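# Move cart with paper through door into yellow bay

## Task

Get the utility cart through the self-closing door into the other room and leave it parked in the yellow bay, every one of its four wheels fully inside the tape and none touching it; the copy-paper case has to sit in the cart's top tray without overhanging any edge; the door must be closed at the end; either or both robots may be used, and any robot tipping over or left leaning counts as failure.

## Robot and tools

Robots. Two identical Hello Robot Stretch 4 units, r1 and r2. Each has an omni-wheel base, a lift that slides up a mast, an arm that telescopes forward, a wrist with yaw, pitch and roll, and a two-finger gripper. A robot stands about 1.6 m tall; its base rim lies within 0.23 m of its base-frame origin. Each robot reports only in its own frames, so where the two robots stand relative to each other can be judged only from camera images, lidar_m and wrist_depth_mm. Equal commands do not give equal travel: over a metre two bases can differ by roughly 3 cm.

Frames and units. Base frame: origin on the floor below the base centre, x ahead, y to the left, z up, in metres. hand_pose (a point between the open fingertips) is printed in this frame and may be slightly wrong. The odometry frame is the base frame as it was at scene start; base_odometry counts wheel rotation only, so slip shows up as travel. Heading is in rad, left positive, -3.142 to 3.142. If turned_by_wheels and turned_by_imu disagree by more than about 0.1 rad over a move, the base likely slipped or struck something. base_tilt is in degrees, forward and right positive, each with an offset of up to 3 degrees.

move. Arguments: r1 and r2 (one object per robot; a robot left out gets nothing new), cameras (list of camera names, default all, [] for none), and blocking, which must always be false. Inside a robot's object:
- base: a relative offset from where the base last measured itself, never a pose. translate_m drives straight, forward positive, -2 to 2 m. strafe_m slides sideways, left positive, -2 to 2 m. rotate_rad turns in place, counter-clockwise positive, -3.2 to 3.2 rad. translate_m and strafe_m may be combined into one straight diagonal drive; rotate_rad must be sent by itself.
- joints: absolute targets by name. lift_m 0 to 1.2 m; arm_m 0 to 0.55 m; wrist_yaw_rad -1.134 to 4.276 (0 ahead, left positive, 3.14 folded back); wrist_pitch_rad -1.117 to 4.259 (0 level, 1.57 pointing down); wrist_roll_rad -1.117 to 4.259 (clockwise positive seen from behind); gripper_m -0.038 to 0.141 m fingertip gap (reading may be off by up to 0.015; -0.02 or lower makes the fingers press together). Targets outside a range are clipped and reported.
- pace: slow, default, fast or max. Base tops out at 0.1/0.3/0.4/0.6 m/s and 1/2/3/4 rad/s; raised lift (above 0.2 m) lowers base speed, down to 0.3 m/s and 1 rad/s at 1.2 m.
- speeds: per-joint top speed for lift_m, arm_m or a wrist joint, not gripper_m.
- contact_limits: 0 (gentlest) to 1 for arm_m, lift_m, translate_m, strafe_m, rotate_rad, given only next to the matching command; 0.5 if omitted. A base limit persists until the next action naming base. With a load of 1 kg keep lift_m's limit at 0.15 or more, 0.3 or more for 2 kg.
- end_of_arm: "enable_torque" alone, to revive wrist or gripper motors that shut off.
All motions in one call begin together; a later move replaces only the targets it names. Each motion stops after 14 s (time_out). An unknown key makes a call invalid; other bad values get it refused, and a refusal or an unplanned stop cancels the rest of that reply's move, wait and finished_scene calls.

Results. Per robot: joint_positions, base_status and joint_status (moving, done, off_target, contact_stop, time_out, limit_stop_at_own_body, limit_stop_at_tilt, torque_fault), base_odometry, base_tilt, lidar_m (12 sectors of 30 degrees, first straight ahead, counting counter-clockwise; 4th left, 7th behind, 10th right; "-" means nothing seen or closer than 0.25 m), wrist_depth_mm (7x7 grid of depths, 100 to 2000 mm), motor_effort (percent, peak in brackets), servo_current (mA), on_its_own (unrequested behaviour: slack joints, slack wheels, off-rest currents). The move line sums each commanded robot as done or its worst status. A robot under "as last shown" was not commanded, and its unchanged lines repeat earlier values. The pictures line gives the image order; images can lag the state slightly.

wait: seconds 0 to 10, plus cameras; returns early once a commanded robot comes to rest. wait(0) shows progress in the "earlier move" line. stop: brakes all running motions on both robots (cameras optional); check its stop line for whether slack wheels hold again. zoom_image: camera plus region [x0, y0, x1, y1] in pixels, at most 504 by 504, only for a camera in the latest images. finished_scene: scene number; irreversible, and the goal must hold with no robot help.

Gripping. Command a gap more than 0.015 below the object's width; about 0.06 below resists tugs. For a handle or bar, close to -0.02 or less. A firm hold shows as a rise in the gripper's servo_current, not in gripper_m.

Avoid. Any hard contact between the two robots, including a gripper closing on the other robot's fingers; once bases touch, further driving presses hard. Carrying over 1 kg with arm_m above 0.2 while turning or braking, especially fast, and strong pushes or pulls with a high gripper: these can tip a robot. A lean above 6 degrees triggers limit_stop_at_tilt and goes slack. Self-collision: gripper over the base with lift below about 0.2 (0.45 pointing down), tilting up while rolled, yaw plus pitch below about -1.1, or tilting or rolling while folded back. Slack lifts sag and slack wheels can drift. Do not slam the door, drop the paper case, or strike fixed or heavy things. Loose objects may get nudged occasionally.

Each tool is called after "Request:" in YAML: its name, and indented under it one key for each argument.

## Session

Request:
move:
  blocking: false

Scene clock: 0.00 s.
r1.base_odometry: x=+0.000 y=+0.000 heading=+0.000
r1.turned_by_wheels: +0.000
r1.turned_by_imu: +0.000
r1.base_tilt: forward=-1.6 right=+1.3
r1.lidar_m: 1.92 2.25 3.81 1.93 0.97 0.84 0.83 0.93 0.77 0.76 0.93 1.59
r1.base_status: not commanded
r1.joint_positions: lift_m=+0.127 arm_m=+0.000 wrist_yaw_rad=+3.089 wrist_pitch_rad=+0.002 wrist_roll_rad=+0.000 gripper_m=+0.056
r1.joint_status: not commanded
r1.measured_speeds: all 0
r1.motor_effort: lift_m=+20 arm_m=-4 wheel_0=+0 wheel_1=+1 wheel_2=+1
r1.servo_current: wrist_yaw_rad=39 wrist_pitch_rad=46 wrist_roll_rad=65 gripper_m=39
r1.hand_pose: x=-0.1125 y=+0.1024 z=+0.3046 quat_wxyz=(+0.026, -0.001, +0.000, +1.000) (m; r1's base frame)
r1.wrist_depth_mm: 137 138 - - - - - / 113 139 - - - - - / 117 140 224 - - - - / 137 161 - - - - - / - - - - - - - / - - 191 - 187 - - / 842 759 750 788 788 732 768
r2.base_odometry: x=+0.000 y=+0.000 heading=+0.000
r2.turned_by_wheels: +0.000
r2.turned_by_imu: +0.000
r2.base_tilt: forward=-0.6 right=+0.1
r2.lidar_m: 2.02 1.45 1.40 1.49 2.01 2.22 2.34 3.17 1.60 3.62 2.59 2.46
r2.base_status: not commanded
r2.joint_positions: lift_m=+0.295 arm_m=+0.000 wrist_yaw_rad=+3.133 wrist_pitch_rad=+0.002 wrist_roll_rad=+0.000 gripper_m=+0.056
r2.joint_status: not commanded
r2.measured_speeds: all 0
r2.motor_effort: lift_m=+18 arm_m=-4 wheel_0=+0 wheel_1=-1 wheel_2=+0
r2.servo_current: wrist_yaw_rad=46 wrist_pitch_rad=39 wrist_roll_rad=46 gripper_m=59
r2.hand_pose: x=-0.1167 y=+0.0898 z=+0.4727 quat_wxyz=(+0.004, -0.001, +0.000, +1.000) (m; r2's base frame)
r2.wrist_depth_mm: - 140 - - - - - / - 126 150 - - - - / - 130 185 - - - - / 144 143 272 - - - - / 229 - - - - - - / 226 1576 196 1576 190 1618 1464 / 226 1060 1138 - - 1025 1060
pictures: r1_head_camera, r1_head_left_camera, r1_head_right_camera, r1_wrist_camera, r2_head_camera, r2_head_left_camera, r2_head_right_camera, r2_wrist_camera
Images, in order (width x height): r1_head_camera 420x560, r1_head_left_camera 420x672, r1_head_right_camera 420x672, r1_wrist_camera 616x392, r2_head_camera 420x560, r2_head_left_camera 420x672, r2_head_right_camera 420x672, r2_wrist_camera 616x392.

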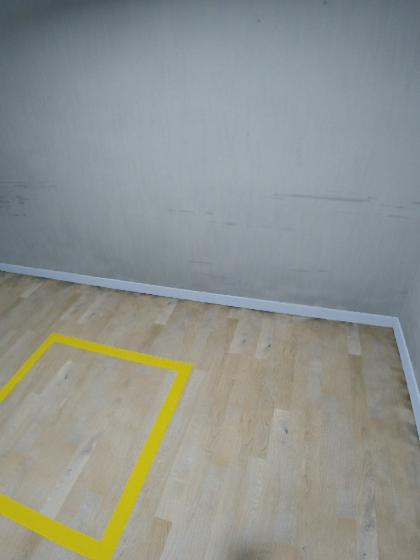

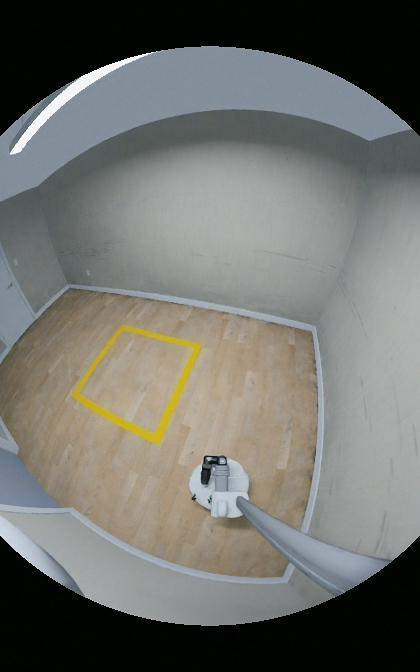

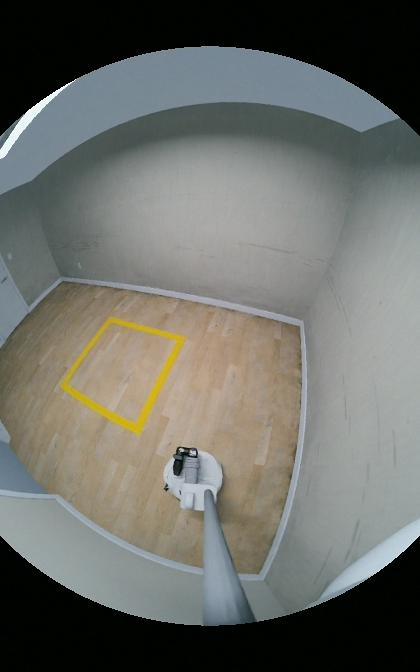

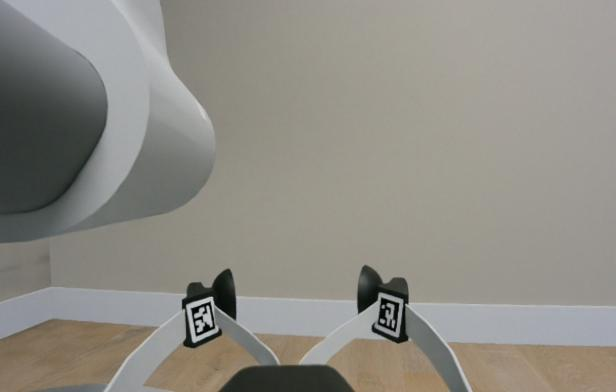

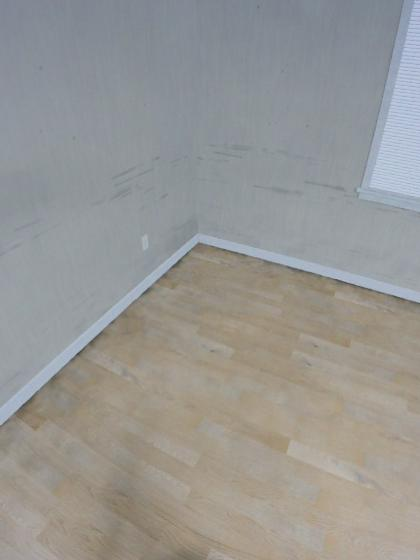

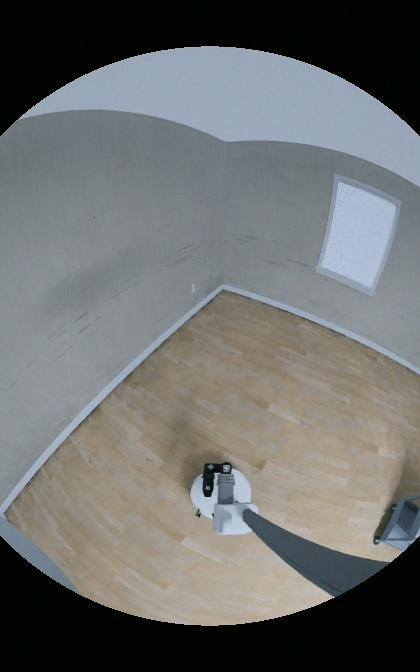

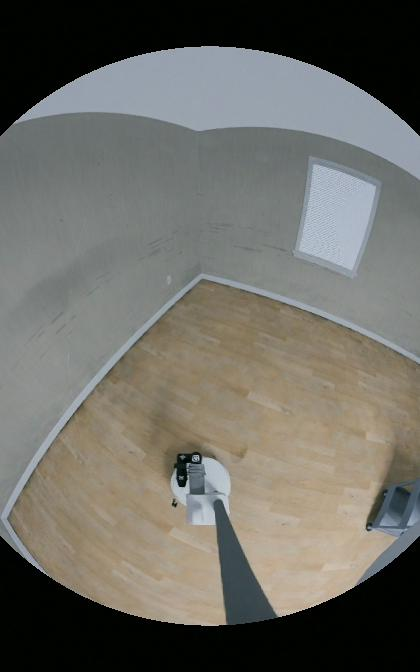

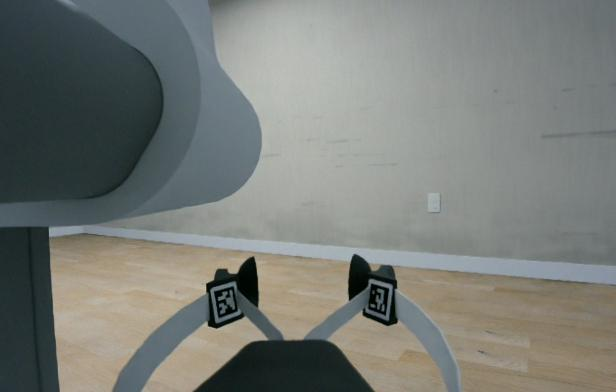

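Request:
move:
  blocking: false
  r1: {"base":{"rotate_rad":1.5}}
  r2: {"base":{"rotate_rad":-1.6}}
  cameras: []

Request:
wait:
  seconds: 3
  cameras: ["r1_head_camera","r1_head_left_camera","r2_head_camera","r2_head_left_camera","r2_head_right_camera"]

Scene clock: 3.87 s.
move: r1 moving; r2 moving
r1.base_odometry: x=+0.000 y=+0.000 heading=+0.252
r1.turned_by_wheels: +0.252
r1.turned_by_imu: +0.252
r1.base_tilt: forward=-1.6 right=+1.3
r1.lidar_m: 2.01 2.69 3.67 1.25 0.89 0.83 0.88 0.81 0.77 0.80 1.08 1.91
r1.base_status: rotate_rad moving
r1.joint_positions: lift_m=+0.127 arm_m=+0.000 wrist_yaw_rad=+3.089 wrist_pitch_rad=+0.002 wrist_roll_rad=+0.000 gripper_m=+0.056
r1.joint_status: not commanded
r1.measured_speeds: translate_m=-0.001 strafe_m=-0.001 rotate_rad=+0.980 lift_m=+0.000 arm_m=+0.000 wrist_yaw_rad=+0.000 wrist_pitch_rad=+0.000 wrist_roll_rad=+0.000
r1.motor_effort: lift_m=+20(20) arm_m=-4(4) wheel_0=-8(9) wheel_1=-6(8) wheel_2=-6(7)
r1.servo_current: wrist_yaw_rad=39(59) wrist_pitch_rad=39(46) wrist_roll_rad=59(59) gripper_m=39(46)
r1.hand_pose: x=-0.1125 y=+0.1024 z=+0.3046 quat_wxyz=(+0.026, -0.001, +0.000, +1.000) (m; r1's base frame)
r1.wrist_depth_mm: 136 138 - - - - - / 113 139 - - - - - / 114 139 226 - - - - / 137 160 - - - - - / - - - - - - - / - 1078 190 - 188 - - / 788 750 750 788 750 699 732
r2.base_odometry: x=+0.000 y=+0.000 heading=-0.252
r2.turned_by_wheels: -0.252
r2.turned_by_imu: -0.244
r2.base_tilt: forward=-0.6 right=+0.0
r2.lidar_m: 2.50 1.63 1.40 1.41 1.66 2.24 2.23 2.63 1.61 1.65 2.92 2.47
r2.base_status: rotate_rad moving
r2.joint_positions: lift_m=+0.295 arm_m=+0.000 wrist_yaw_rad=+3.133 wrist_pitch_rad=+0.002 wrist_roll_rad=+0.000 gripper_m=+0.056
r2.joint_status: not commanded
r2.measured_speeds: translate_m=+0.000 strafe_m=+0.000 rotate_rad=-0.974 lift_m=+0.000 arm_m=+0.000 wrist_yaw_rad=+0.000 wrist_pitch_rad=+0.000 wrist_roll_rad=+0.000
r2.motor_effort: lift_m=+18(18) arm_m=-4(4) wheel_0=+5(10) wheel_1=+10(10) wheel_2=+10(11)
r2.servo_current: wrist_yaw_rad=39(52) wrist_pitch_rad=39(46) wrist_roll_rad=46(52) gripper_m=46(52)
r2.hand_pose: x=-0.1167 y=+0.0898 z=+0.4727 quat_wxyz=(+0.004, -0.001, +0.000, +1.000) (m; r2's base frame)
r2.wrist_depth_mm: - 141 - - - - - / - 126 150 - - - - / - 130 184 - - - - / 144 143 272 - - - - / 229 - - - - - - / 226 1576 196 1537 190 1576 1464 / 226 1078 1138 - - 1042 1060
pictures: none
No camera images: "cameras" was empty.

Scene clock: 5.40 s.
earlier move: r1 done; r2 moving
r1.base_odometry: x=+0.000 y=+0.000 heading=+1.500
r1.turned_by_wheels: +1.248
r1.turned_by_imu: +1.255
r1.base_tilt: forward=-1.6 right=+1.3
r1.lidar_m: 2.23 1.05 0.84 0.83 0.95 0.79 0.77 0.87 1.40 1.93 2.17 3.37
r1.base_status: done
r1.joint_positions: lift_m=+0.127 arm_m=+0.000 wrist_yaw_rad=+3.089 wrist_pitch_rad=+0.002 wrist_roll_rad=+0.000 gripper_m=+0.056
r1.joint_status: not commanded
r1.measured_speeds: all 0
r1.motor_effort: lift_m=+20(20) arm_m=-4(4) wheel_0=-1(11) wheel_1=-1(10) wheel_2=+1(8)
r1.servo_current: wrist_yaw_rad=46(65) wrist_pitch_rad=52(52) wrist_roll_rad=52(65) gripper_m=39(46)
r1.hand_pose: x=-0.1125 y=+0.1024 z=+0.3046 quat_wxyz=(+0.026, -0.001, +0.000, +1.000) (m; r1's base frame)
r1.wrist_depth_mm: 136 138 - - - - - / 113 139 - - - - - / 117 140 228 - - - - / 137 162 - - - - - / - - - - - - - / - - 190 - 187 - - / 854 750 759 143 741 741 768
r2.base_odometry: x=+0.000 y=+0.000 heading=-1.599
r2.turned_by_wheels: -1.347
r2.turned_by_imu: -1.311
r2.base_tilt: forward=-0.6 right=+0.1
r2.lidar_m: 3.67 2.60 2.48 2.08 1.48 1.41 1.47 2.01 2.23 2.28 3.10 1.62
r2.base_status: rotate_rad moving
r2.joint_positions: lift_m=+0.295 arm_m=+0.000 wrist_yaw_rad=+3.133 wrist_pitch_rad=+0.002 wrist_roll_rad=+0.000 gripper_m=+0.056
r2.joint_status: not commanded
r2.measured_speeds: all 0
r2.motor_effort: lift_m=+18(18) arm_m=-4(4) wheel_0=+5(12) wheel_1=+3(11) wheel_2=+4(11)
r2.servo_current: wrist_yaw_rad=39(59) wrist_pitch_rad=46(46) wrist_roll_rad=52(52) gripper_m=46(59)
r2.hand_pose: x=-0.1167 y=+0.0898 z=+0.4727 quat_wxyz=(+0.004, -0.001, +0.000, +1.000) (m; r2's base frame)
r2.wrist_depth_mm: - 141 - - - - - / - 126 142 - - - - / - 130 185 - - - - / 144 144 226 - - - - / 229 - - - - - - / 226 1537 196 1308 190 - - / 226 1060 1138 - - 1042 1078
wait: 1.53 of 3 s (r1 has come to rest)
pictures: r1_head_camera, r1_head_left_camera, r2_head_camera, r2_head_left_camera, r2_head_right_camera
Images, in order (width x height): r1_head_camera 420x560, r1_head_left_camera 420x672, r2_head_camera 420x560, r2_head_left_camera 420x672, r2_head_right_camera 420x672.

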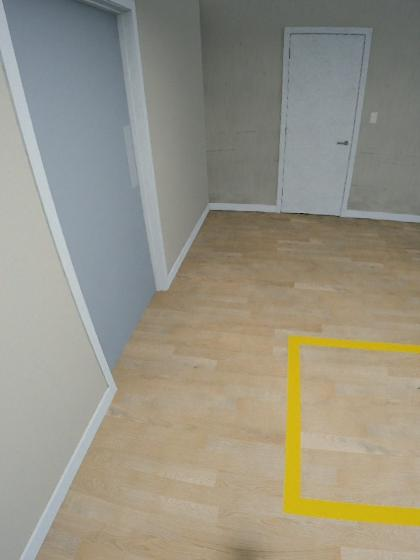

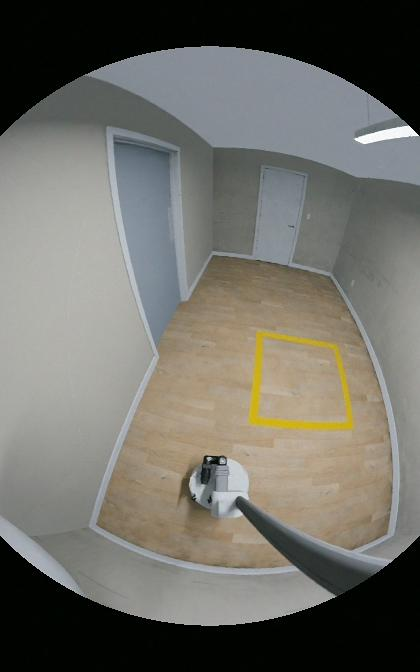

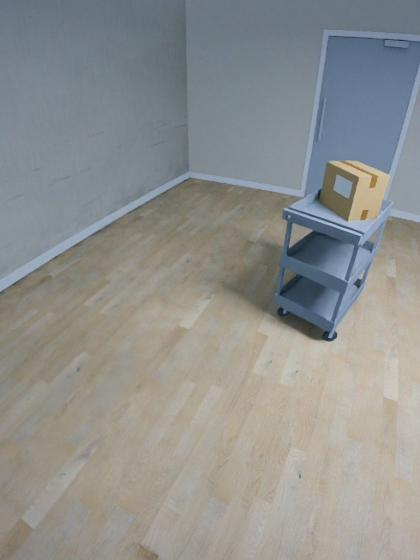

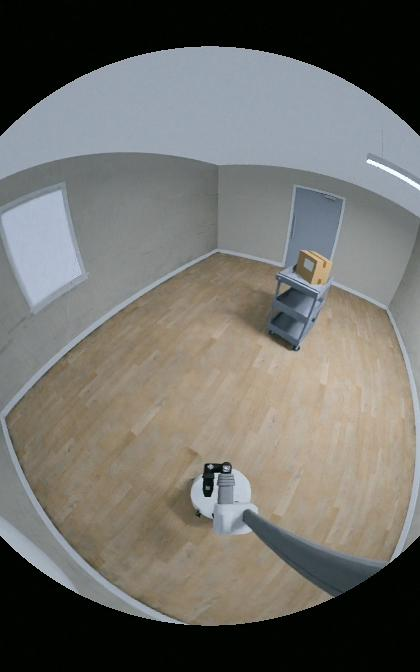

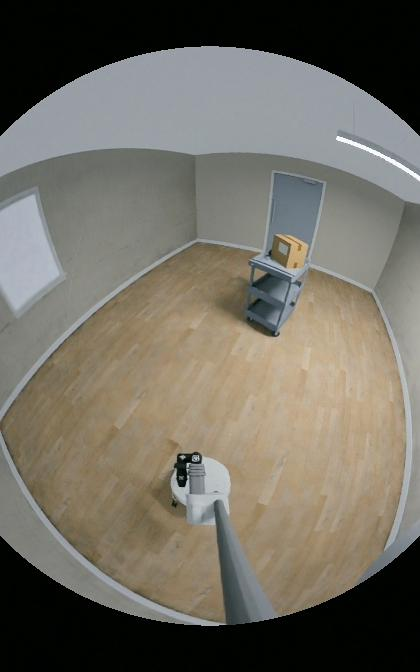

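Request:
zoom_image:
  camera: "r2_head_camera"
  region: [180, 20, 420, 360]

Request:
zoom_image:
  camera: "r1_head_camera"
  region: [0, 0, 220, 400]

Request:
zoom_image:
  camera: "r2_head_left_camera"
  region: [200, 160, 420, 380]

Request:
zoom_image:
  camera: "r1_head_left_camera"
  region: [80, 100, 420, 500]

Scaled by 1.482 from the camera's 420x560 image, which has a finer 1200x1600 frame.

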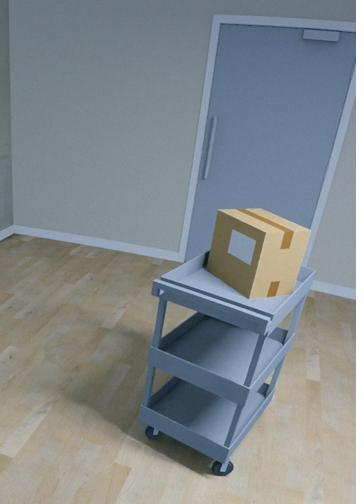

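Scaled by 1.260 from the camera's 420x560 image, which has a finer 600x800 frame.

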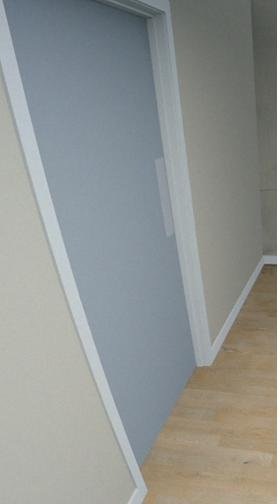

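Scaled by 2.291 from the camera's 420x672 image, which has a finer 600x960 frame.

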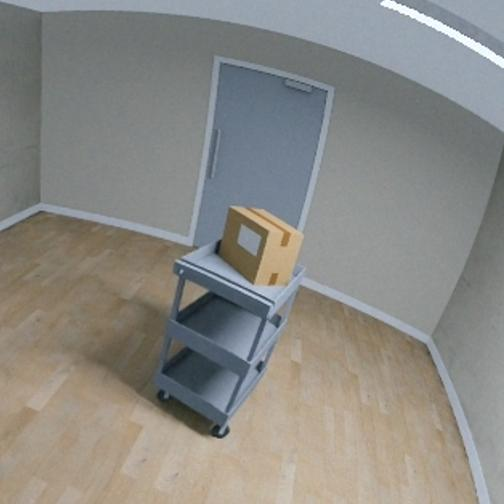

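Scaled by 1.260 from the camera's 420x672 image, which has a finer 600x960 frame.

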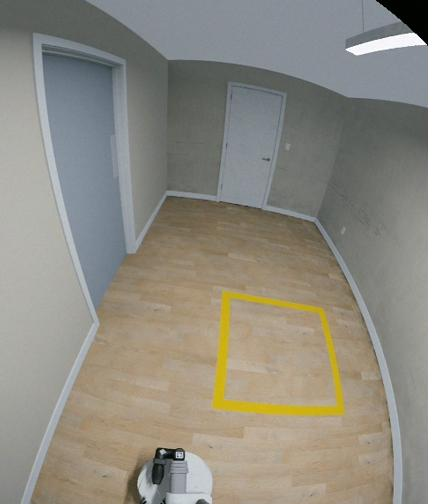

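Request:
move:
  blocking: false
  r1: {"base":{"rotate_rad":-0.15},"joints":{"lift_m":0.75,"wrist_yaw_rad":0}}
  r2: {"base":{"rotate_rad":-0.33},"joints":{"lift_m":0.9,"wrist_yaw_rad":0,"gripper_m":0.1}}
  cameras: []

Request:
wait:
  seconds: 2
  cameras: []

Request:
wait:
  seconds: 1.5
  cameras: ["r1_head_camera","r2_head_camera","r2_head_left_camera","r2_head_right_camera","r2_wrist_camera"]

Request:
zoom_image:
  camera: "r2_head_camera"
  region: [80, 20, 400, 360]

Scene clock: 63.73 s.
earlier move: r2 done
move: r1 moving; r2 moving
r1.base_odometry: x=+0.000 y=+0.000 heading=+1.353
r1.turned_by_wheels: -0.147
r1.turned_by_imu: -0.148
r1.base_tilt: forward=-1.6 right=+1.3
r1.lidar_m: 3.10 1.17 0.89 0.82 0.89 0.81 0.76 0.82 1.18 1.92 2.04 2.80
r1.base_status: rotate_rad moving
r1.joint_positions: lift_m=+0.164 arm_m=+0.000 wrist_yaw_rad=+2.503 wrist_pitch_rad=+0.002 wrist_roll_rad=+0.000 gripper_m=+0.056
r1.joint_status: lift_m moving; wrist_yaw_rad moving
r1.measured_speeds: translate_m=+0.000 strafe_m=+0.000 rotate_rad=-0.122 lift_m=+0.146 arm_m=+0.000 wrist_yaw_rad=-1.820 wrist_pitch_rad=+0.000 wrist_roll_rad=+0.000
r1.motor_effort: lift_m=+27(27) arm_m=-4(4) wheel_0=+1(7) wheel_1=+1(6) wheel_2=+3(6)
r1.servo_current: wrist_yaw_rad=91(124) wrist_pitch_rad=39(46) wrist_roll_rad=46(65) gripper_m=46(52)
r1.hand_pose: x=-0.0084 y=+0.2422 z=+0.3421 quat_wxyz=(+0.314, -0.001, +0.000, +0.949) (m; r1's base frame)
r1.wrist_depth_mm: - - - - - - - / - - - - - - - / - - - - - - - / - - - - - - - / - - - - - - - / - - 190 - 187 - - / - 151 831 854 866 750 -
r2.base_odometry: x=+0.000 y=+0.000 heading=-1.833
r2.turned_by_wheels: -0.234
r2.turned_by_imu: -0.227
r2.base_tilt: forward=-0.7 right=+0.0
r2.lidar_m: 1.64 2.90 2.46 2.49 1.64 1.41 1.41 1.64 2.25 2.22 2.62 1.61
r2.base_status: rotate_rad moving
r2.joint_positions: lift_m=+0.333 arm_m=+0.000 wrist_yaw_rad=+2.569 wrist_pitch_rad=+0.002 wrist_roll_rad=+0.000 gripper_m=+0.075
r2.joint_status: lift_m moving; wrist_yaw_rad moving; gripper_m moving
r2.measured_speeds: translate_m=+0.000 strafe_m=+0.001 rotate_rad=-0.642 lift_m=+0.146 arm_m=+0.000 wrist_yaw_rad=-1.746 wrist_pitch_rad=+0.000 wrist_roll_rad=+0.000
r2.motor_effort: lift_m=+22(24) arm_m=-4(4) wheel_0=+5(9) wheel_1=+5(10) wheel_2=+6(11)
r2.servo_current: wrist_yaw_rad=117(150) wrist_pitch_rad=39(46) wrist_roll_rad=39(52) gripper_m=98(98)
r2.hand_pose: x=-0.0242 y=+0.2296 z=+0.5104 quat_wxyz=(+0.282, -0.001, +0.000, +0.959) (m; r2's base frame)
r2.wrist_depth_mm: - - - - - - - / - - - - - - - / - - - - - - - / - - - - - - - / - - - - - - - / - - 190 166 188 1537 1537 / 1182 1118 1229 - 1182 1098 1138
pictures: none
No camera images: "cameras" was empty.

Scene clock: 65.73 s.
earlier move: r1 moving; r2 moving
r1.base_odometry: x=+0.000 y=+0.000 heading=+1.351
r1.turned_by_wheels: -0.002
r1.turned_by_imu: -0.002
r1.base_tilt: forward=-1.6 right=+1.3
r1.lidar_m: 3.12 1.21 0.86 0.84 0.90 0.82 0.78 0.82 1.16 1.93 2.01 2.83
r1.base_status: done
r1.joint_positions: lift_m=+0.700 arm_m=+0.000 wrist_yaw_rad=+0.003 wrist_pitch_rad=+0.002 wrist_roll_rad=+0.000 gripper_m=+0.056
r1.joint_status: lift_m moving; wrist_yaw_rad moving
r1.measured_speeds: translate_m=+0.000 strafe_m=+0.000 rotate_rad=+0.000 lift_m=+0.177 arm_m=+0.000 wrist_yaw_rad=+0.000 wrist_pitch_rad=+0.000 wrist_roll_rad=+0.000
r1.motor_effort: lift_m=+27(29) arm_m=-4(4) wheel_0=+3(7) wheel_1=+3(6) wheel_2=+3(6)
r1.servo_current: wrist_yaw_rad=46(124) wrist_pitch_rad=39(46) wrist_roll_rad=33(65) gripper_m=39(52)
r1.hand_pose: x=+0.4596 y=-0.0866 z=+0.8778 quat_wxyz=(+1.000, +0.000, +0.001, +0.001) (m; r1's base frame)
r1.wrist_depth_mm: - - - - - - - / - - - - - - - / 1708 - - - - - - / - - - - - - - / - - - - - - - / - - 193 - 188 - - / - 1863 1863 153 - 1863 -
r2.base_odometry: x=+0.000 y=+0.000 heading=-1.928
r2.turned_by_wheels: -0.095
r2.turned_by_imu: -0.092
r2.base_tilt: forward=-0.7 right=+0.0
r2.lidar_m: 1.60 3.09 2.50 2.46 1.77 1.42 1.40 1.58 2.25 2.20 2.49 2.02
r2.base_status: done
r2.joint_positions: lift_m=+0.860 arm_m=+0.000 wrist_yaw_rad=+0.003 wrist_pitch_rad=+0.002 wrist_roll_rad=+0.000 gripper_m=+0.100
r2.joint_status: lift_m moving; wrist_yaw_rad moving; the others done
r2.measured_speeds: translate_m=+0.000 strafe_m=+0.000 rotate_rad=+0.000 lift_m=+0.159 arm_m=+0.000 wrist_yaw_rad=+0.000 wrist_pitch_rad=+0.000 wrist_roll_rad=+0.000
r2.motor_effort: lift_m=+21(25) arm_m=-4(4) wheel_0=+3(9) wheel_1=+3(10) wheel_2=+4(11)
r2.servo_current: wrist_yaw_rad=46(150) wrist_pitch_rad=33(46) wrist_roll_rad=59(59) gripper_m=52(111)
r2.hand_pose: x=+0.4596 y=-0.0866 z=+1.0379 quat_wxyz=(+1.000, +0.000, +0.001, +0.001) (m; r2's base frame)
r2.wrist_depth_mm: - - - - - - - / - - - - - - - / - - - - - - - / - - - - 1708 - - / - - - - 1708 - - / - - 195 1921 193 - - / - - - - - - -
wait: 2.00 s; no rest
pictures: none
No camera images: "cameras" was empty.

Scene clock: 66.53 s.
earlier move: r1 moving; r2 done
r1.base_odometry: x=+0.000 y=+0.000 heading=+1.351
r1.turned_by_wheels: +0.000
r1.turned_by_imu: +0.000
r1.base_tilt: forward=-1.6 right=+1.3
r1.lidar_m: 3.12 1.19 0.85 0.83 0.88 0.81 0.76 0.84 1.14 1.92 2.01 2.84
r1.base_status: done
r1.joint_positions: lift_m=+0.749 arm_m=+0.000 wrist_yaw_rad=+0.003 wrist_pitch_rad=+0.002 wrist_roll_rad=+0.000 gripper_m=+0.056
r1.joint_status: lift_m moving; wrist_yaw_rad moving
r1.measured_speeds: all 0
r1.motor_effort: lift_m=+24(29) arm_m=-4(4) wheel_0=+3(7) wheel_1=+2(6) wheel_2=+3(6)
r1.servo_current: wrist_yaw_rad=33(124) wrist_pitch_rad=39(52) wrist_roll_rad=59(65) gripper_m=39(52)
r1.hand_pose: x=+0.4596 y=-0.0866 z=+0.9271 quat_wxyz=(+1.000, +0.000, +0.001, +0.001) (m; r1's base frame)
r1.wrist_depth_mm: - - - - - - - / - - - - - - - / 1756 - - - - - - / - - - - - - - / - - - - - - - / - - 194 - 187 - - / - 1863 - 153 - 1921 -
r2.base_odometry: x=+0.000 y=+0.000 heading=-1.928
r2.turned_by_wheels: +0.000
r2.turned_by_imu: +0.000
r2.base_tilt: forward=-0.7 right=+0.1
r2.lidar_m: 1.60 3.08 2.50 2.48 1.77 1.41 1.40 1.59 2.24 2.22 2.46 2.06
r2.base_status: done
r2.joint_positions: lift_m=+0.900 arm_m=+0.000 wrist_yaw_rad=+0.003 wrist_pitch_rad=+0.002 wrist_roll_rad=+0.000 gripper_m=+0.100
r2.joint_status: all done
r2.measured_speeds: all 0
r2.motor_effort: lift_m=+21(25) arm_m=-4(4) wheel_0=+3(9) wheel_1=+3(10) wheel_2=+4(11)
r2.servo_current: wrist_yaw_rad=39(150) wrist_pitch_rad=46(46) wrist_roll_rad=52(59) gripper_m=46(111)
r2.hand_pose: x=+0.4596 y=-0.0866 z=+1.0775 quat_wxyz=(+1.000, +0.000, +0.001, +0.001) (m; r2's base frame)
r2.wrist_depth_mm: - - - - - - - / - - - - - - - / - - - - - - - / - - - - - - - / - - - - 1708 - - / - - 195 - 195 - - / - - - - - - -
wait: 0.80 of 1.5 s (r2 has come to rest)
pictures: r1_head_camera, r2_head_camera, r2_head_left_camera, r2_head_right_camera, r2_wrist_camera
Images, in order (width x height): r1_head_camera 420x560, r2_head_camera 420x560, r2_head_left_camera 420x672, r2_head_right_camera 420x672, r2_wrist_camera 616x392.

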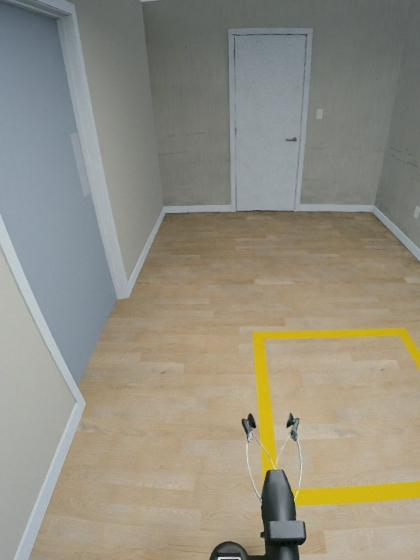

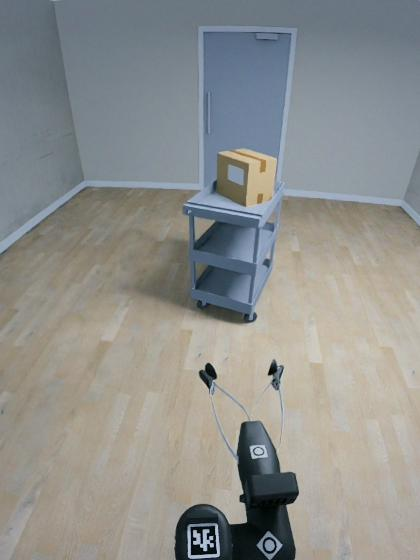

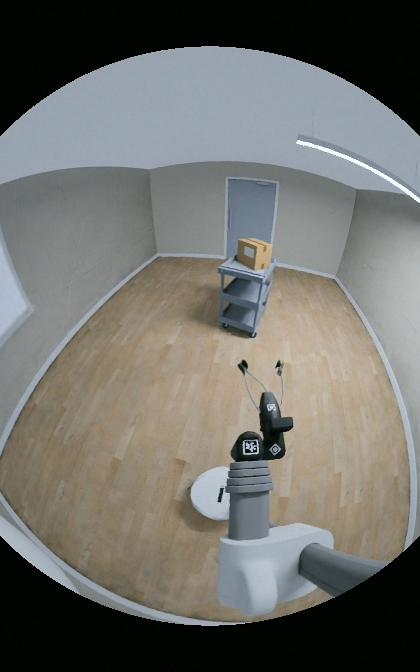

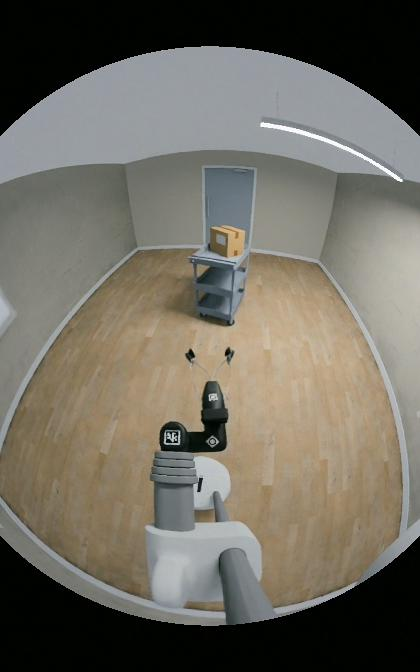

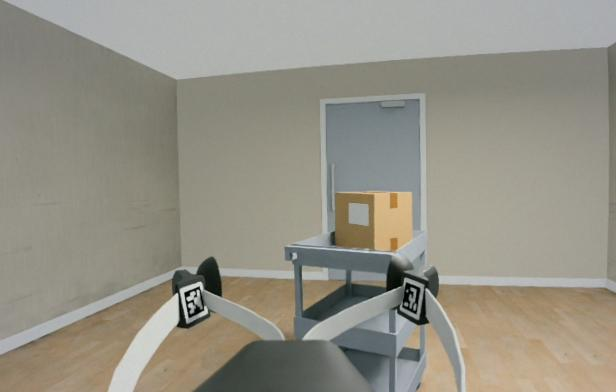

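Scaled by 1.482 from the camera's 420x560 image, which has a finer 1200x1600 frame.

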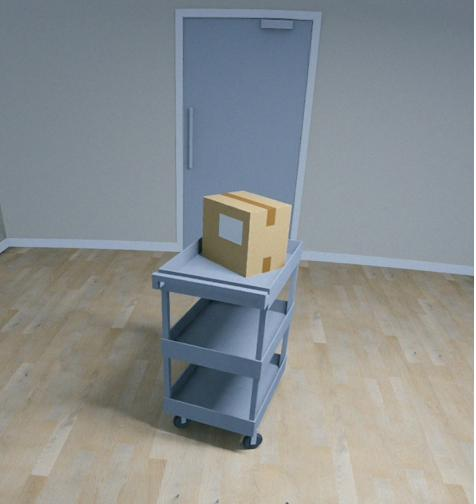

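Request:
move:
  blocking: false
  r2: {"base":{"translate_m":0.7,"strafe_m":0.28}}
  cameras: []

Request:
wait:
  seconds: 4
  cameras: []

Request:
move:
  blocking: false
  r2: {"base":{"rotate_rad":-0.38},"joints":{"lift_m":0.8}}
  cameras: []

Request:
wait:
  seconds: 1.5
  cameras: ["r2_head_camera","r2_wrist_camera","r2_head_right_camera"]

Request:
zoom_image:
  camera: "r2_head_camera"
  region: [80, 0, 400, 400]

Scene clock: 82.63 s.
earlier move: r1 done
move: r2 moving
r1.base_odometry: x=+0.000 y=+0.000 heading=+1.351
r1.turned_by_wheels: +0.000
r1.turned_by_imu: -0.001
r1.base_tilt: forward=-1.6 right=+1.3
r1.lidar_m: 3.10 1.18 0.87 0.84 0.90 0.81 0.76 0.81 1.16 1.92 2.01 2.81
r1.base_status: not commanded
r1.joint_positions: lift_m=+0.749 arm_m=+0.000 wrist_yaw_rad=+0.003 wrist_pitch_rad=+0.002 wrist_roll_rad=+0.000 gripper_m=+0.056
r1.joint_status: all done
r1.measured_speeds: all 0
r1.motor_effort: lift_m=+25(25) arm_m=-4(4) wheel_0=+3(4) wheel_1=+3(3) wheel_2=+3(3)
r1.servo_current: wrist_yaw_rad=26(59) wrist_pitch_rad=46(52) wrist_roll_rad=46(52) gripper_m=39(46)
r1.hand_pose: x=+0.4596 y=-0.0866 z=+0.9271 quat_wxyz=(+1.000, +0.000, +0.001, +0.001) (m; r1's base frame)
r1.wrist_depth_mm: - - - - - - - / - - - - - - - / 1756 - - - - - - / - - - - - - - / - - - - - - - / - - 194 - 187 - - / - 1756 - 153 - 1983 -
r2.base_odometry: x=+0.001 y=-0.034 heading=-1.928
r2.turned_by_wheels: +0.000
r2.turned_by_imu: +0.002
r2.base_tilt: forward=-0.7 right=+0.1
r2.lidar_m: 1.60 3.06 2.48 2.44 1.75 1.45 1.43 1.61 2.27 2.25 2.50 1.87
r2.base_status: translate_m moving; strafe_m moving
r2.joint_positions: lift_m=+0.900 arm_m=+0.000 wrist_yaw_rad=+0.003 wrist_pitch_rad=+0.002 wrist_roll_rad=+0.000 gripper_m=+0.100
r2.joint_status: not commanded
r2.measured_speeds: translate_m=+0.121 strafe_m=+0.047 rotate_rad=+0.007 lift_m=+0.000 arm_m=+0.000 wrist_yaw_rad=+0.000 wrist_pitch_rad=+0.000 wrist_roll_rad=+0.000
r2.motor_effort: lift_m=+21(21) arm_m=-4(4) wheel_0=+4(6) wheel_1=+9(11) wheel_2=-12(13)
r2.servo_current: wrist_yaw_rad=46(59) wrist_pitch_rad=46(46) wrist_roll_rad=59(59) gripper_m=46(59)
r2.hand_pose: x=+0.4595 y=-0.0866 z=+1.0775 quat_wxyz=(+1.000, +0.000, +0.001, +0.001) (m; r2's base frame)
r2.wrist_depth_mm: - - - - - - - / - - - - - - - / - - - - - - - / - - - - - - - / - - - - 1708 - - / - - 195 - 195 - - / - - - - 1863 - -
pictures: none
No camera images: "cameras" was empty.

Scene clock: 86.03 s.
earlier move: r2 done
r1.base_odometry: x=+0.000 y=+0.000 heading=+1.351
r1.turned_by_wheels: +0.000
r1.turned_by_imu: +0.000
r1.base_tilt: forward=-1.6 right=+1.3
r1.lidar_m: 3.11 1.19 0.89 0.84 0.88 0.80 0.78 0.82 1.12 1.92 2.02 2.83
r1.base_status: not commanded
r1.joint_positions: lift_m=+0.749 arm_m=+0.000 wrist_yaw_rad=+0.003 wrist_pitch_rad=+0.002 wrist_roll_rad=+0.000 gripper_m=+0.056
r1.joint_status: all done
r1.measured_speeds: all 0
r1.motor_effort: lift_m=+25(25) arm_m=-4(4) wheel_0=+4(4) wheel_1=+3(3) wheel_2=+2(3)
r1.servo_current: wrist_yaw_rad=52(65) wrist_pitch_rad=46(52) wrist_roll_rad=46(72) gripper_m=52(52)
r1.hand_pose: x=+0.4596 y=-0.0866 z=+0.9271 quat_wxyz=(+1.000, +0.000, +0.001, +0.001) (m; r1's base frame)
r1.wrist_depth_mm: - - - - - - - / - - - - - - - / 1808 - - - - - - / - - - - - - - / - - - - - - - / - - 194 - 187 - - / - 1863 - 154 - 1983 -
r2.base_odometry: x=+0.018 y=-0.754 heading=-1.928
r2.turned_by_wheels: +0.000
r2.turned_by_imu: +0.001
r2.base_tilt: forward=-0.7 right=+0.0
r2.lidar_m: 1.07 2.62 2.12 2.08 2.34 2.06 2.04 2.27 2.64 2.62 2.93 1.03
r2.base_status: done
r2.joint_positions: lift_m=+0.900 arm_m=+0.000 wrist_yaw_rad=+0.003 wrist_pitch_rad=+0.002 wrist_roll_rad=+0.000 gripper_m=+0.100
r2.joint_status: not commanded
r2.measured_speeds: all 0
r2.motor_effort: lift_m=+21(21) arm_m=-4(4) wheel_0=+4(9) wheel_1=+1(11) wheel_2=-4(14)
r2.servo_current: wrist_yaw_rad=52(65) wrist_pitch_rad=46(46) wrist_roll_rad=33(59) gripper_m=52(59)
r2.hand_pose: x=+0.4595 y=-0.0866 z=+1.0775 quat_wxyz=(+1.000, +0.000, +0.001, +0.001) (m; r2's base frame)
r2.wrist_depth_mm: - - - - - - - / - - - - - - - / - - - - - - - / - - - - - 1281 - / - - - - - 1025 1042 / - - 195 - 194 976 976 / - - - - - - 1281
wait: 3.40 of 4 s (r2 has come to rest)
pictures: none
No camera images: "cameras" was empty.

Scene clock: 86.53 s.
move: r2 moving
r1: as last shown
r1.lidar_m: 3.12 1.20 0.89 0.84 0.87 0.81 0.76 0.81 1.13 1.93 2.01 2.85
r1.motor_effort: lift_m=+25(25) arm_m=-4(4) wheel_0=+3(4) wheel_1=+2(3) wheel_2=+2(3)
r1.servo_current: wrist_yaw_rad=33(59) wrist_pitch_rad=52(52) wrist_roll_rad=46(59) gripper_m=39(52)
r1.wrist_depth_mm: - - - - - - - / - - - - - - - / 1808 - - - - - - / - - - - - - - / - - - - - - - / - - 194 - 187 - - / - 1808 - 153 - - -
r2.base_odometry: x=+0.018 y=-0.754 heading=-2.162
r2.turned_by_wheels: -0.234
r2.turned_by_imu: -0.227
r2.base_tilt: forward=-0.6 right=+0.1
r2.lidar_m: 1.03 3.18 2.23 2.09 2.15 2.17 2.04 2.11 2.79 2.61 2.71 1.05
r2.base_status: rotate_rad moving
r2.joint_positions: lift_m=+0.862 arm_m=+0.000 wrist_yaw_rad=+0.003 wrist_pitch_rad=+0.002 wrist_roll_rad=+0.000 gripper_m=+0.100
r2.joint_status: lift_m moving
r2.measured_speeds: translate_m=+0.000 strafe_m=+0.000 rotate_rad=-0.799 lift_m=-0.146 arm_m=+0.000 wrist_yaw_rad=+0.000 wrist_pitch_rad=+0.000 wrist_roll_rad=+0.000
r2.motor_effort: lift_m=+13(19) arm_m=-4(4) wheel_0=+7(11) wheel_1=+5(10) wheel_2=+7(11)
r2.servo_current: wrist_yaw_rad=46(52) wrist_pitch_rad=39(46) wrist_roll_rad=46(52) gripper_m=46(52)
r2.hand_pose: x=+0.4595 y=-0.0866 z=+1.0401 quat_wxyz=(+1.000, +0.000, +0.001, +0.001) (m; r2's base frame)
r2.wrist_depth_mm: - - - - - - - / - - - - - - - / - - - - - - - / - - - - 1182 - - / - - - - 1098 - - / - - 193 854 185 - - / - - - - - - -
pictures: none
No camera images: "cameras" was empty.

Scene clock: 87.47 s.
earlier move: r2 done
r1.base_odometry: x=+0.000 y=+0.000 heading=+1.351
r1.turned_by_wheels: +0.000
r1.turned_by_imu: +0.000
r1.base_tilt: forward=-1.6 right=+1.3
r1.lidar_m: 3.14 1.21 0.87 0.84 0.90 0.80 0.77 0.82 1.16 1.93 2.01 2.82
r1.base_status: not commanded
r1.joint_positions: lift_m=+0.749 arm_m=+0.000 wrist_yaw_rad=+0.003 wrist_pitch_rad=+0.002 wrist_roll_rad=+0.000 gripper_m=+0.056
r1.joint_status: not commanded
r1.measured_speeds: all 0
r1.motor_effort: lift_m=+25(25) arm_m=-4(4) wheel_0=+3(4) wheel_1=+2(3) wheel_2=+2(3)
r1.servo_current: wrist_yaw_rad=59(65) wrist_pitch_rad=39(52) wrist_roll_rad=59(72) gripper_m=46(52)
r1.hand_pose: x=+0.4596 y=-0.0866 z=+0.9271 quat_wxyz=(+1.000, +0.000, +0.001, +0.001) (m; r1's base frame)
r1.wrist_depth_mm: - - - - - - - / - - - - - - - / 1708 - - - - - - / - - - - - - - / - - - - - - - / - - 193 - 187 - - / - 1863 - 154 - 1921 -
r2.base_odometry: x=+0.018 y=-0.754 heading=-2.307
r2.turned_by_wheels: -0.145
r2.turned_by_imu: -0.142
r2.base_tilt: forward=-0.7 right=+0.0
r2.lidar_m: 1.04 3.77 2.41 2.08 2.11 2.31 2.00 2.06 2.50 2.63 2.61 3.17
r2.base_status: done
r2.joint_positions: lift_m=+0.800 arm_m=+0.000 wrist_yaw_rad=+0.003 wrist_pitch_rad=+0.002 wrist_roll_rad=+0.000 gripper_m=+0.100
r2.joint_status: all done
r2.measured_speeds: all 0
r2.motor_effort: lift_m=+14(19) arm_m=-4(4) wheel_0=+3(11) wheel_1=+1(10) wheel_2=+5(11)
r2.servo_current: wrist_yaw_rad=52(59) wrist_pitch_rad=33(46) wrist_roll_rad=39(52) gripper_m=46(59)
r2.hand_pose: x=+0.4595 y=-0.0867 z=+0.9781 quat_wxyz=(+1.000, +0.000, +0.001, +0.001) (m; r2's base frame)
r2.wrist_depth_mm: - - - - - - - / - - - - - - - / - - - - - - - / - - - 1160 - - - / - - - 1138 - - - / - - 193 1464 193 - - / - - 1921 - - - -
wait: 0.93 of 1.5 s (r2 has come to rest)
pictures: r2_head_camera, r2_head_right_camera, r2_wrist_camera
Images, in order (width x height): r2_head_camera 420x560, r2_head_right_camera 420x672, r2_wrist_camera 616x392.

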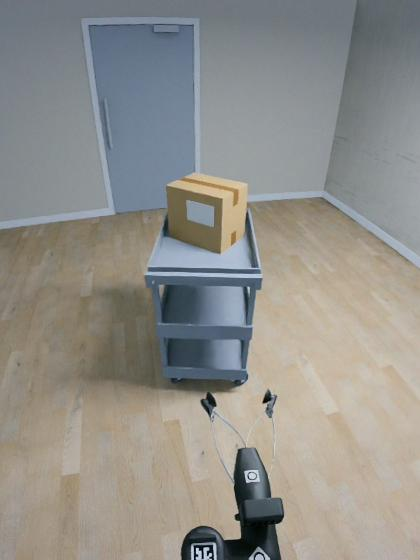

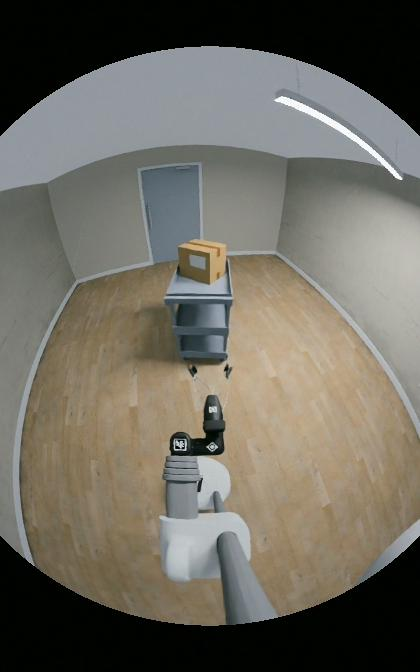

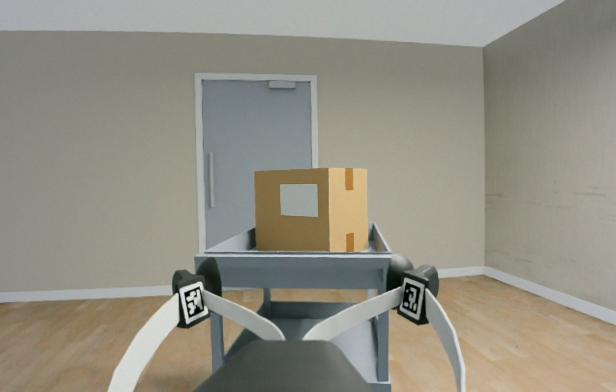

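Scaled by 1.260 from the camera's 420x560 image, which has a finer 1200x1600 frame.

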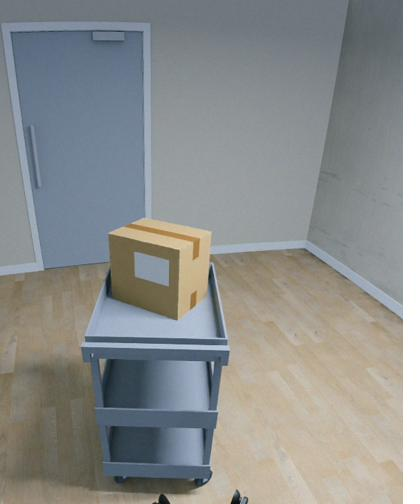

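Request:
zoom_image:
  camera: "r2_wrist_camera"
  region: [170, 140, 450, 350]

Request:
zoom_image:
  camera: "r2_head_camera"
  region: [130, 160, 280, 400]

Scaled by 1.800.

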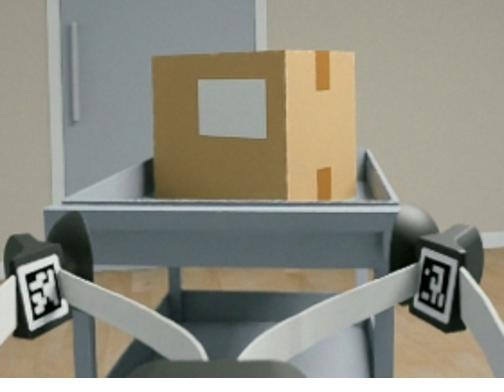

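Scaled by 2.100 from the camera's 420x560 image, which has a finer 1200x1600 frame.

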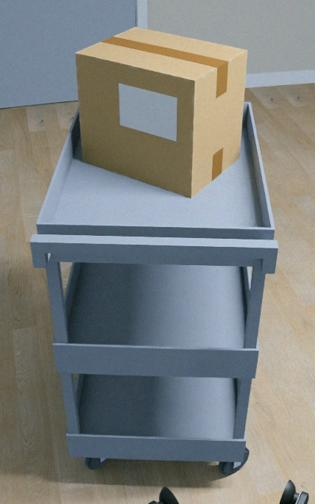

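Request:
move:
  blocking: false
  r2: {"base":{"translate_m":0.3,"strafe_m":0.02},"joints":{"lift_m":0.71,"wrist_roll_rad":1.57,"gripper_m":0.1}}
  cameras: []

Request:
wait:
  seconds: 3
  cameras: ["r2_wrist_camera","r2_head_camera"]

Scene clock: 101.33 s.
move: r2 moving
r1: as last shown
r1.turned_by_imu: -0.001
r1.lidar_m: 3.08 1.17 0.88 0.83 0.88 0.81 0.75 0.81 1.16 1.93 2.02 2.81
r1.servo_current: wrist_yaw_rad=39(65) wrist_pitch_rad=39(39) wrist_roll_rad=52(65) gripper_m=46(52)
r1.wrist_depth_mm: - - - - - - - / - - - - - - - / 1756 - - - - - - / - - - - - - - / - - - - - - - / - - 193 - 187 - - / - 1808 - 153 - 1983 -
r2.base_odometry: x=-0.002 y=-0.778 heading=-2.307
r2.turned_by_wheels: +0.000
r2.turned_by_imu: +0.001
r2.base_tilt: forward=-0.6 right=+0.0
r2.lidar_m: 1.02 3.75 2.39 2.08 2.10 2.32 2.07 2.10 2.52 2.58 2.62 3.18
r2.base_status: translate_m moving; strafe_m moving
r2.joint_positions: lift_m=+0.762 arm_m=+0.000 wrist_yaw_rad=+0.003 wrist_pitch_rad=+0.002 wrist_roll_rad=+0.589 gripper_m=+0.100
r2.joint_status: lift_m moving; wrist_roll_rad moving; the others done
r2.measured_speeds: translate_m=+0.123 strafe_m=+0.009 rotate_rad=+0.001 lift_m=-0.146 arm_m=+0.000 wrist_yaw_rad=+0.000 wrist_pitch_rad=+0.000 wrist_roll_rad=+1.820
r2.motor_effort: lift_m=+14(16) arm_m=-4(4) wheel_0=+3(10) wheel_1=+7(10) wheel_2=-11(12)
r2.servo_current: wrist_yaw_rad=52(65) wrist_pitch_rad=46(46) wrist_roll_rad=78(104) gripper_m=52(59)
r2.hand_pose: x=+0.4595 y=-0.0867 z=+0.9401 quat_wxyz=(+0.957, +0.290, +0.001, +0.001) (m; r2's base frame)
r2.wrist_depth_mm: - - - - - - - / - - - - - - - / - - - - - - - / - - - 1118 - - - / - - - 1098 831 - 1863 / - - 193 878 185 1708 1499 / - - - - - - 1255
pictures: none
No camera images: "cameras" was empty.

Scene clock: 103.30 s.
earlier move: r2 done
r1.base_odometry: x=+0.000 y=+0.000 heading=+1.351
r1.turned_by_wheels: +0.000
r1.turned_by_imu: +0.000
r1.base_tilt: forward=-1.6 right=+1.3
r1.lidar_m: 3.15 1.21 0.89 0.83 0.88 0.78 0.77 0.82 1.18 1.92 2.03 2.82
r1.base_status: not commanded
r1.joint_positions: lift_m=+0.749 arm_m=+0.000 wrist_yaw_rad=+0.003 wrist_pitch_rad=+0.002 wrist_roll_rad=+0.000 gripper_m=+0.056
r1.joint_status: not commanded
r1.measured_speeds: all 0
r1.motor_effort: lift_m=+25(25) arm_m=-4(4) wheel_0=+4(4) wheel_1=+2(3) wheel_2=+3(3)
r1.servo_current: wrist_yaw_rad=59(65) wrist_pitch_rad=46(52) wrist_roll_rad=46(65) gripper_m=46(52)
r1.hand_pose: x=+0.4596 y=-0.0866 z=+0.9271 quat_wxyz=(+1.000, +0.000, +0.001, +0.001) (m; r1's base frame)
r1.wrist_depth_mm: - - - - - - - / - - - - - - - / 1808 - - - - - - / - - - - - - - / - - - - - - - / - - 193 - 187 - - / - 1808 - 153 - 1921 -
r2.base_odometry: x=-0.169 y=-0.989 heading=-2.307
r2.turned_by_wheels: +0.000
r2.turned_by_imu: +0.001
r2.base_tilt: forward=-0.7 right=+0.1
r2.lidar_m: 0.75 3.40 2.41 2.14 2.15 2.62 2.34 2.37 2.84 2.58 2.60 0.76
r2.base_status: done
r2.joint_positions: lift_m=+0.710 arm_m=+0.000 wrist_yaw_rad=+0.003 wrist_pitch_rad=+0.002 wrist_roll_rad=+1.568 gripper_m=+0.100
r2.joint_status: all done
r2.measured_speeds: all 0
r2.motor_effort: lift_m=+14(16) arm_m=-4(4) wheel_0=+3(12) wheel_1=+4(10) wheel_2=-2(14)
r2.servo_current: wrist_yaw_rad=46(65) wrist_pitch_rad=39(46) wrist_roll_rad=52(104) gripper_m=52(59)
r2.hand_pose: x=+0.4595 y=-0.0867 z=+0.8881 quat_wxyz=(+0.708, +0.706, +0.001, +0.000) (m; r2's base frame)
r2.wrist_depth_mm: - - - - - 1756 1229 / - - - - - 1756 1160 / - - - 866 574 585 569 / - - - 798 1182 - 580 / - - 976 866 1182 - 591 / - - 193 597 193 609 597 / - - - - - 1756 1118
wait: 1.97 of 3 s (r2 has come to rest)
pictures: r2_head_camera, r2_wrist_camera
Images, in order (width x height): r2_head_camera 420x560, r2_wrist_camera 616x392.

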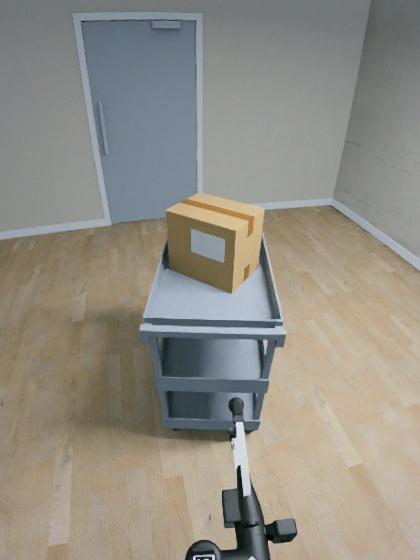

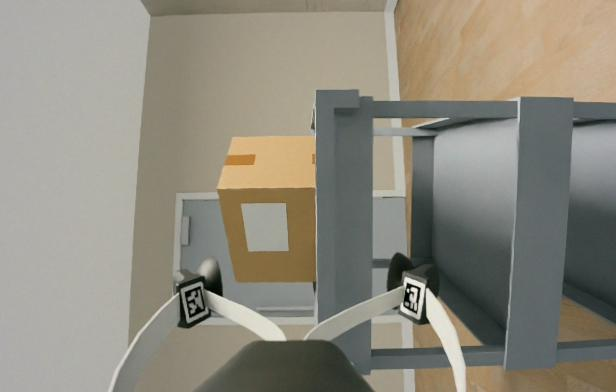

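Request:
move:
  blocking: false
  r2: {"base":{"translate_m":0.22},"joints":{"lift_m":0.665}}
  cameras: []

Request:
wait:
  seconds: 3
  cameras: ["r2_wrist_camera","r2_head_camera"]

Request:
zoom_image:
  camera: "r2_head_camera"
  region: [100, 240, 350, 500]

Scene clock: 113.43 s.
move: r2 moving
r1: as last shown
r1.lidar_m: 3.11 1.19 0.89 0.84 0.88 0.81 0.76 0.83 1.15 1.92 2.01 2.83
r1.motor_effort: lift_m=+25(25) arm_m=-4(4) wheel_0=+3(3) wheel_1=+2(3) wheel_2=+2(3)
r1.servo_current: wrist_yaw_rad=65(65) wrist_pitch_rad=46(52) wrist_roll_rad=52(65) gripper_m=39(46)
r1.wrist_depth_mm: - - - - - - - / - - - - - - - / 1756 - - - - - - / - - - - - - - / - - - - - - - / - - 193 - 188 - - / - 1808 - 154 - 1921 -
r2.base_odometry: x=-0.190 y=-1.012 heading=-2.307
r2.turned_by_wheels: +0.000
r2.turned_by_imu: +0.001
r2.base_tilt: forward=-0.7 right=+0.1
r2.lidar_m: 0.72 3.34 2.42 2.15 2.14 2.60 2.37 2.40 2.89 2.58 2.59 0.75
r2.base_status: translate_m moving
r2.joint_positions: lift_m=+0.676 arm_m=+0.000 wrist_yaw_rad=+0.003 wrist_pitch_rad=+0.002 wrist_roll_rad=+1.568 gripper_m=+0.100
r2.joint_status: lift_m moving
r2.measured_speeds: translate_m=+0.121 strafe_m=+0.001 rotate_rad=-0.001 lift_m=-0.086 arm_m=+0.000 wrist_yaw_rad=+0.000 wrist_pitch_rad=+0.000 wrist_roll_rad=+0.000
r2.motor_effort: lift_m=+14(16) arm_m=-4(4) wheel_0=+8(10) wheel_1=+8(8) wheel_2=-13(13)
r2.servo_current: wrist_yaw_rad=39(52) wrist_pitch_rad=39(46) wrist_roll_rad=46(65) gripper_m=46(52)
r2.hand_pose: x=+0.4595 y=-0.0867 z=+0.8542 quat_wxyz=(+0.708, +0.706, +0.001, +0.000) (m; r2's base frame)
r2.wrist_depth_mm: - - - - - 1661 1138 / - - - - - 1661 1098 / - - - 549 - 544 544 / - - 831 554 - 554 554 / - - 878 569 - 559 559 / - - 193 574 193 569 580 / - - - - - 585 585
pictures: none
No camera images: "cameras" was empty.

Scene clock: 115.10 s.
earlier move: r2 done
r1.base_odometry: x=+0.000 y=+0.000 heading=+1.351
r1.turned_by_wheels: +0.000
r1.turned_by_imu: +0.000
r1.base_tilt: forward=-1.6 right=+1.3
r1.lidar_m: 3.09 1.19 0.86 0.85 0.88 0.82 0.75 0.82 1.17 1.93 2.02 2.83
r1.base_status: not commanded
r1.joint_positions: lift_m=+0.749 arm_m=+0.000 wrist_yaw_rad=+0.003 wrist_pitch_rad=+0.002 wrist_roll_rad=+0.000 gripper_m=+0.056
r1.joint_status: not commanded
r1.measured_speeds: all 0
r1.motor_effort: lift_m=+25(25) arm_m=-4(4) wheel_0=+3(4) wheel_1=+3(3) wheel_2=+3(3)
r1.servo_current: wrist_yaw_rad=52(65) wrist_pitch_rad=39(52) wrist_roll_rad=59(65) gripper_m=46(46)
r1.hand_pose: x=+0.4596 y=-0.0866 z=+0.9271 quat_wxyz=(+1.000, +0.000, +0.001, +0.001) (m; r1's base frame)
r1.wrist_depth_mm: - - - - - - - / - - - - - - - / 1756 - - - - - - / - - - - - - - / - - - - - - - / - - 193 - 188 - - / - 1756 - 153 - - -
r2.base_odometry: x=-0.316 y=-1.152 heading=-2.307
r2.turned_by_wheels: +0.000
r2.turned_by_imu: +0.000
r2.base_tilt: forward=-0.7 right=+0.1
r2.lidar_m: 0.53 0.60 2.47 2.21 2.21 2.66 2.56 2.56 2.86 2.53 2.57 0.54
r2.base_status: done
r2.joint_positions: lift_m=+0.665 arm_m=+0.000 wrist_yaw_rad=+0.003 wrist_pitch_rad=+0.002 wrist_roll_rad=+1.568 gripper_m=+0.100
r2.joint_status: all done
r2.measured_speeds: all 0
r2.motor_effort: lift_m=+14(16) arm_m=-4(4) wheel_0=+3(11) wheel_1=+2(9) wheel_2=-3(13)
r2.servo_current: wrist_yaw_rad=33(52) wrist_pitch_rad=39(46) wrist_roll_rad=46(65) gripper_m=52(59)
r2.hand_pose: x=+0.4595 y=-0.0867 z=+0.8431 quat_wxyz=(+0.708, +0.706, +0.001, +0.000) (m; r2's base frame)
r2.wrist_depth_mm: - - - 291 - 1576 1118 / - - - 324 355 549 355 / - - 707 355 960 - - / - - 603 357 - - - / - - 647 366 368 - - / - - 193 309 192 - - / - - - - - 1863 -
wait: 1.67 of 3 s (r2 has come to rest)
pictures: r2_head_camera, r2_wrist_camera
Images, in order (width x height): r2_head_camera 420x560, r2_wrist_camera 616x392.

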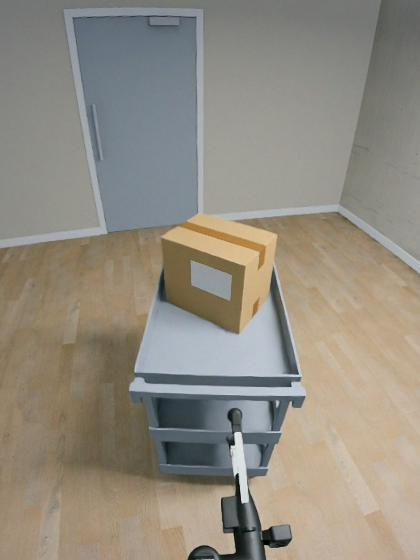

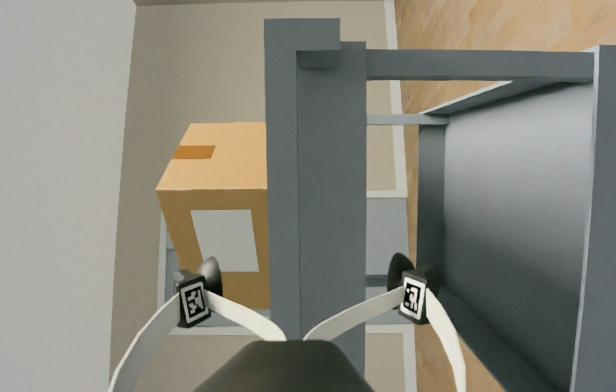

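Scaled by 1.938 from the camera's 420x560 image, which has a finer 1200x1600 frame.

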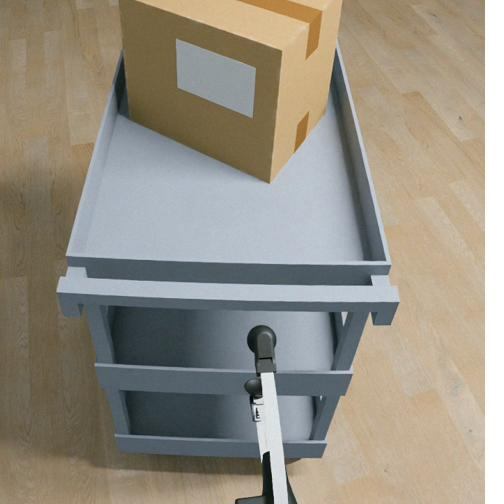

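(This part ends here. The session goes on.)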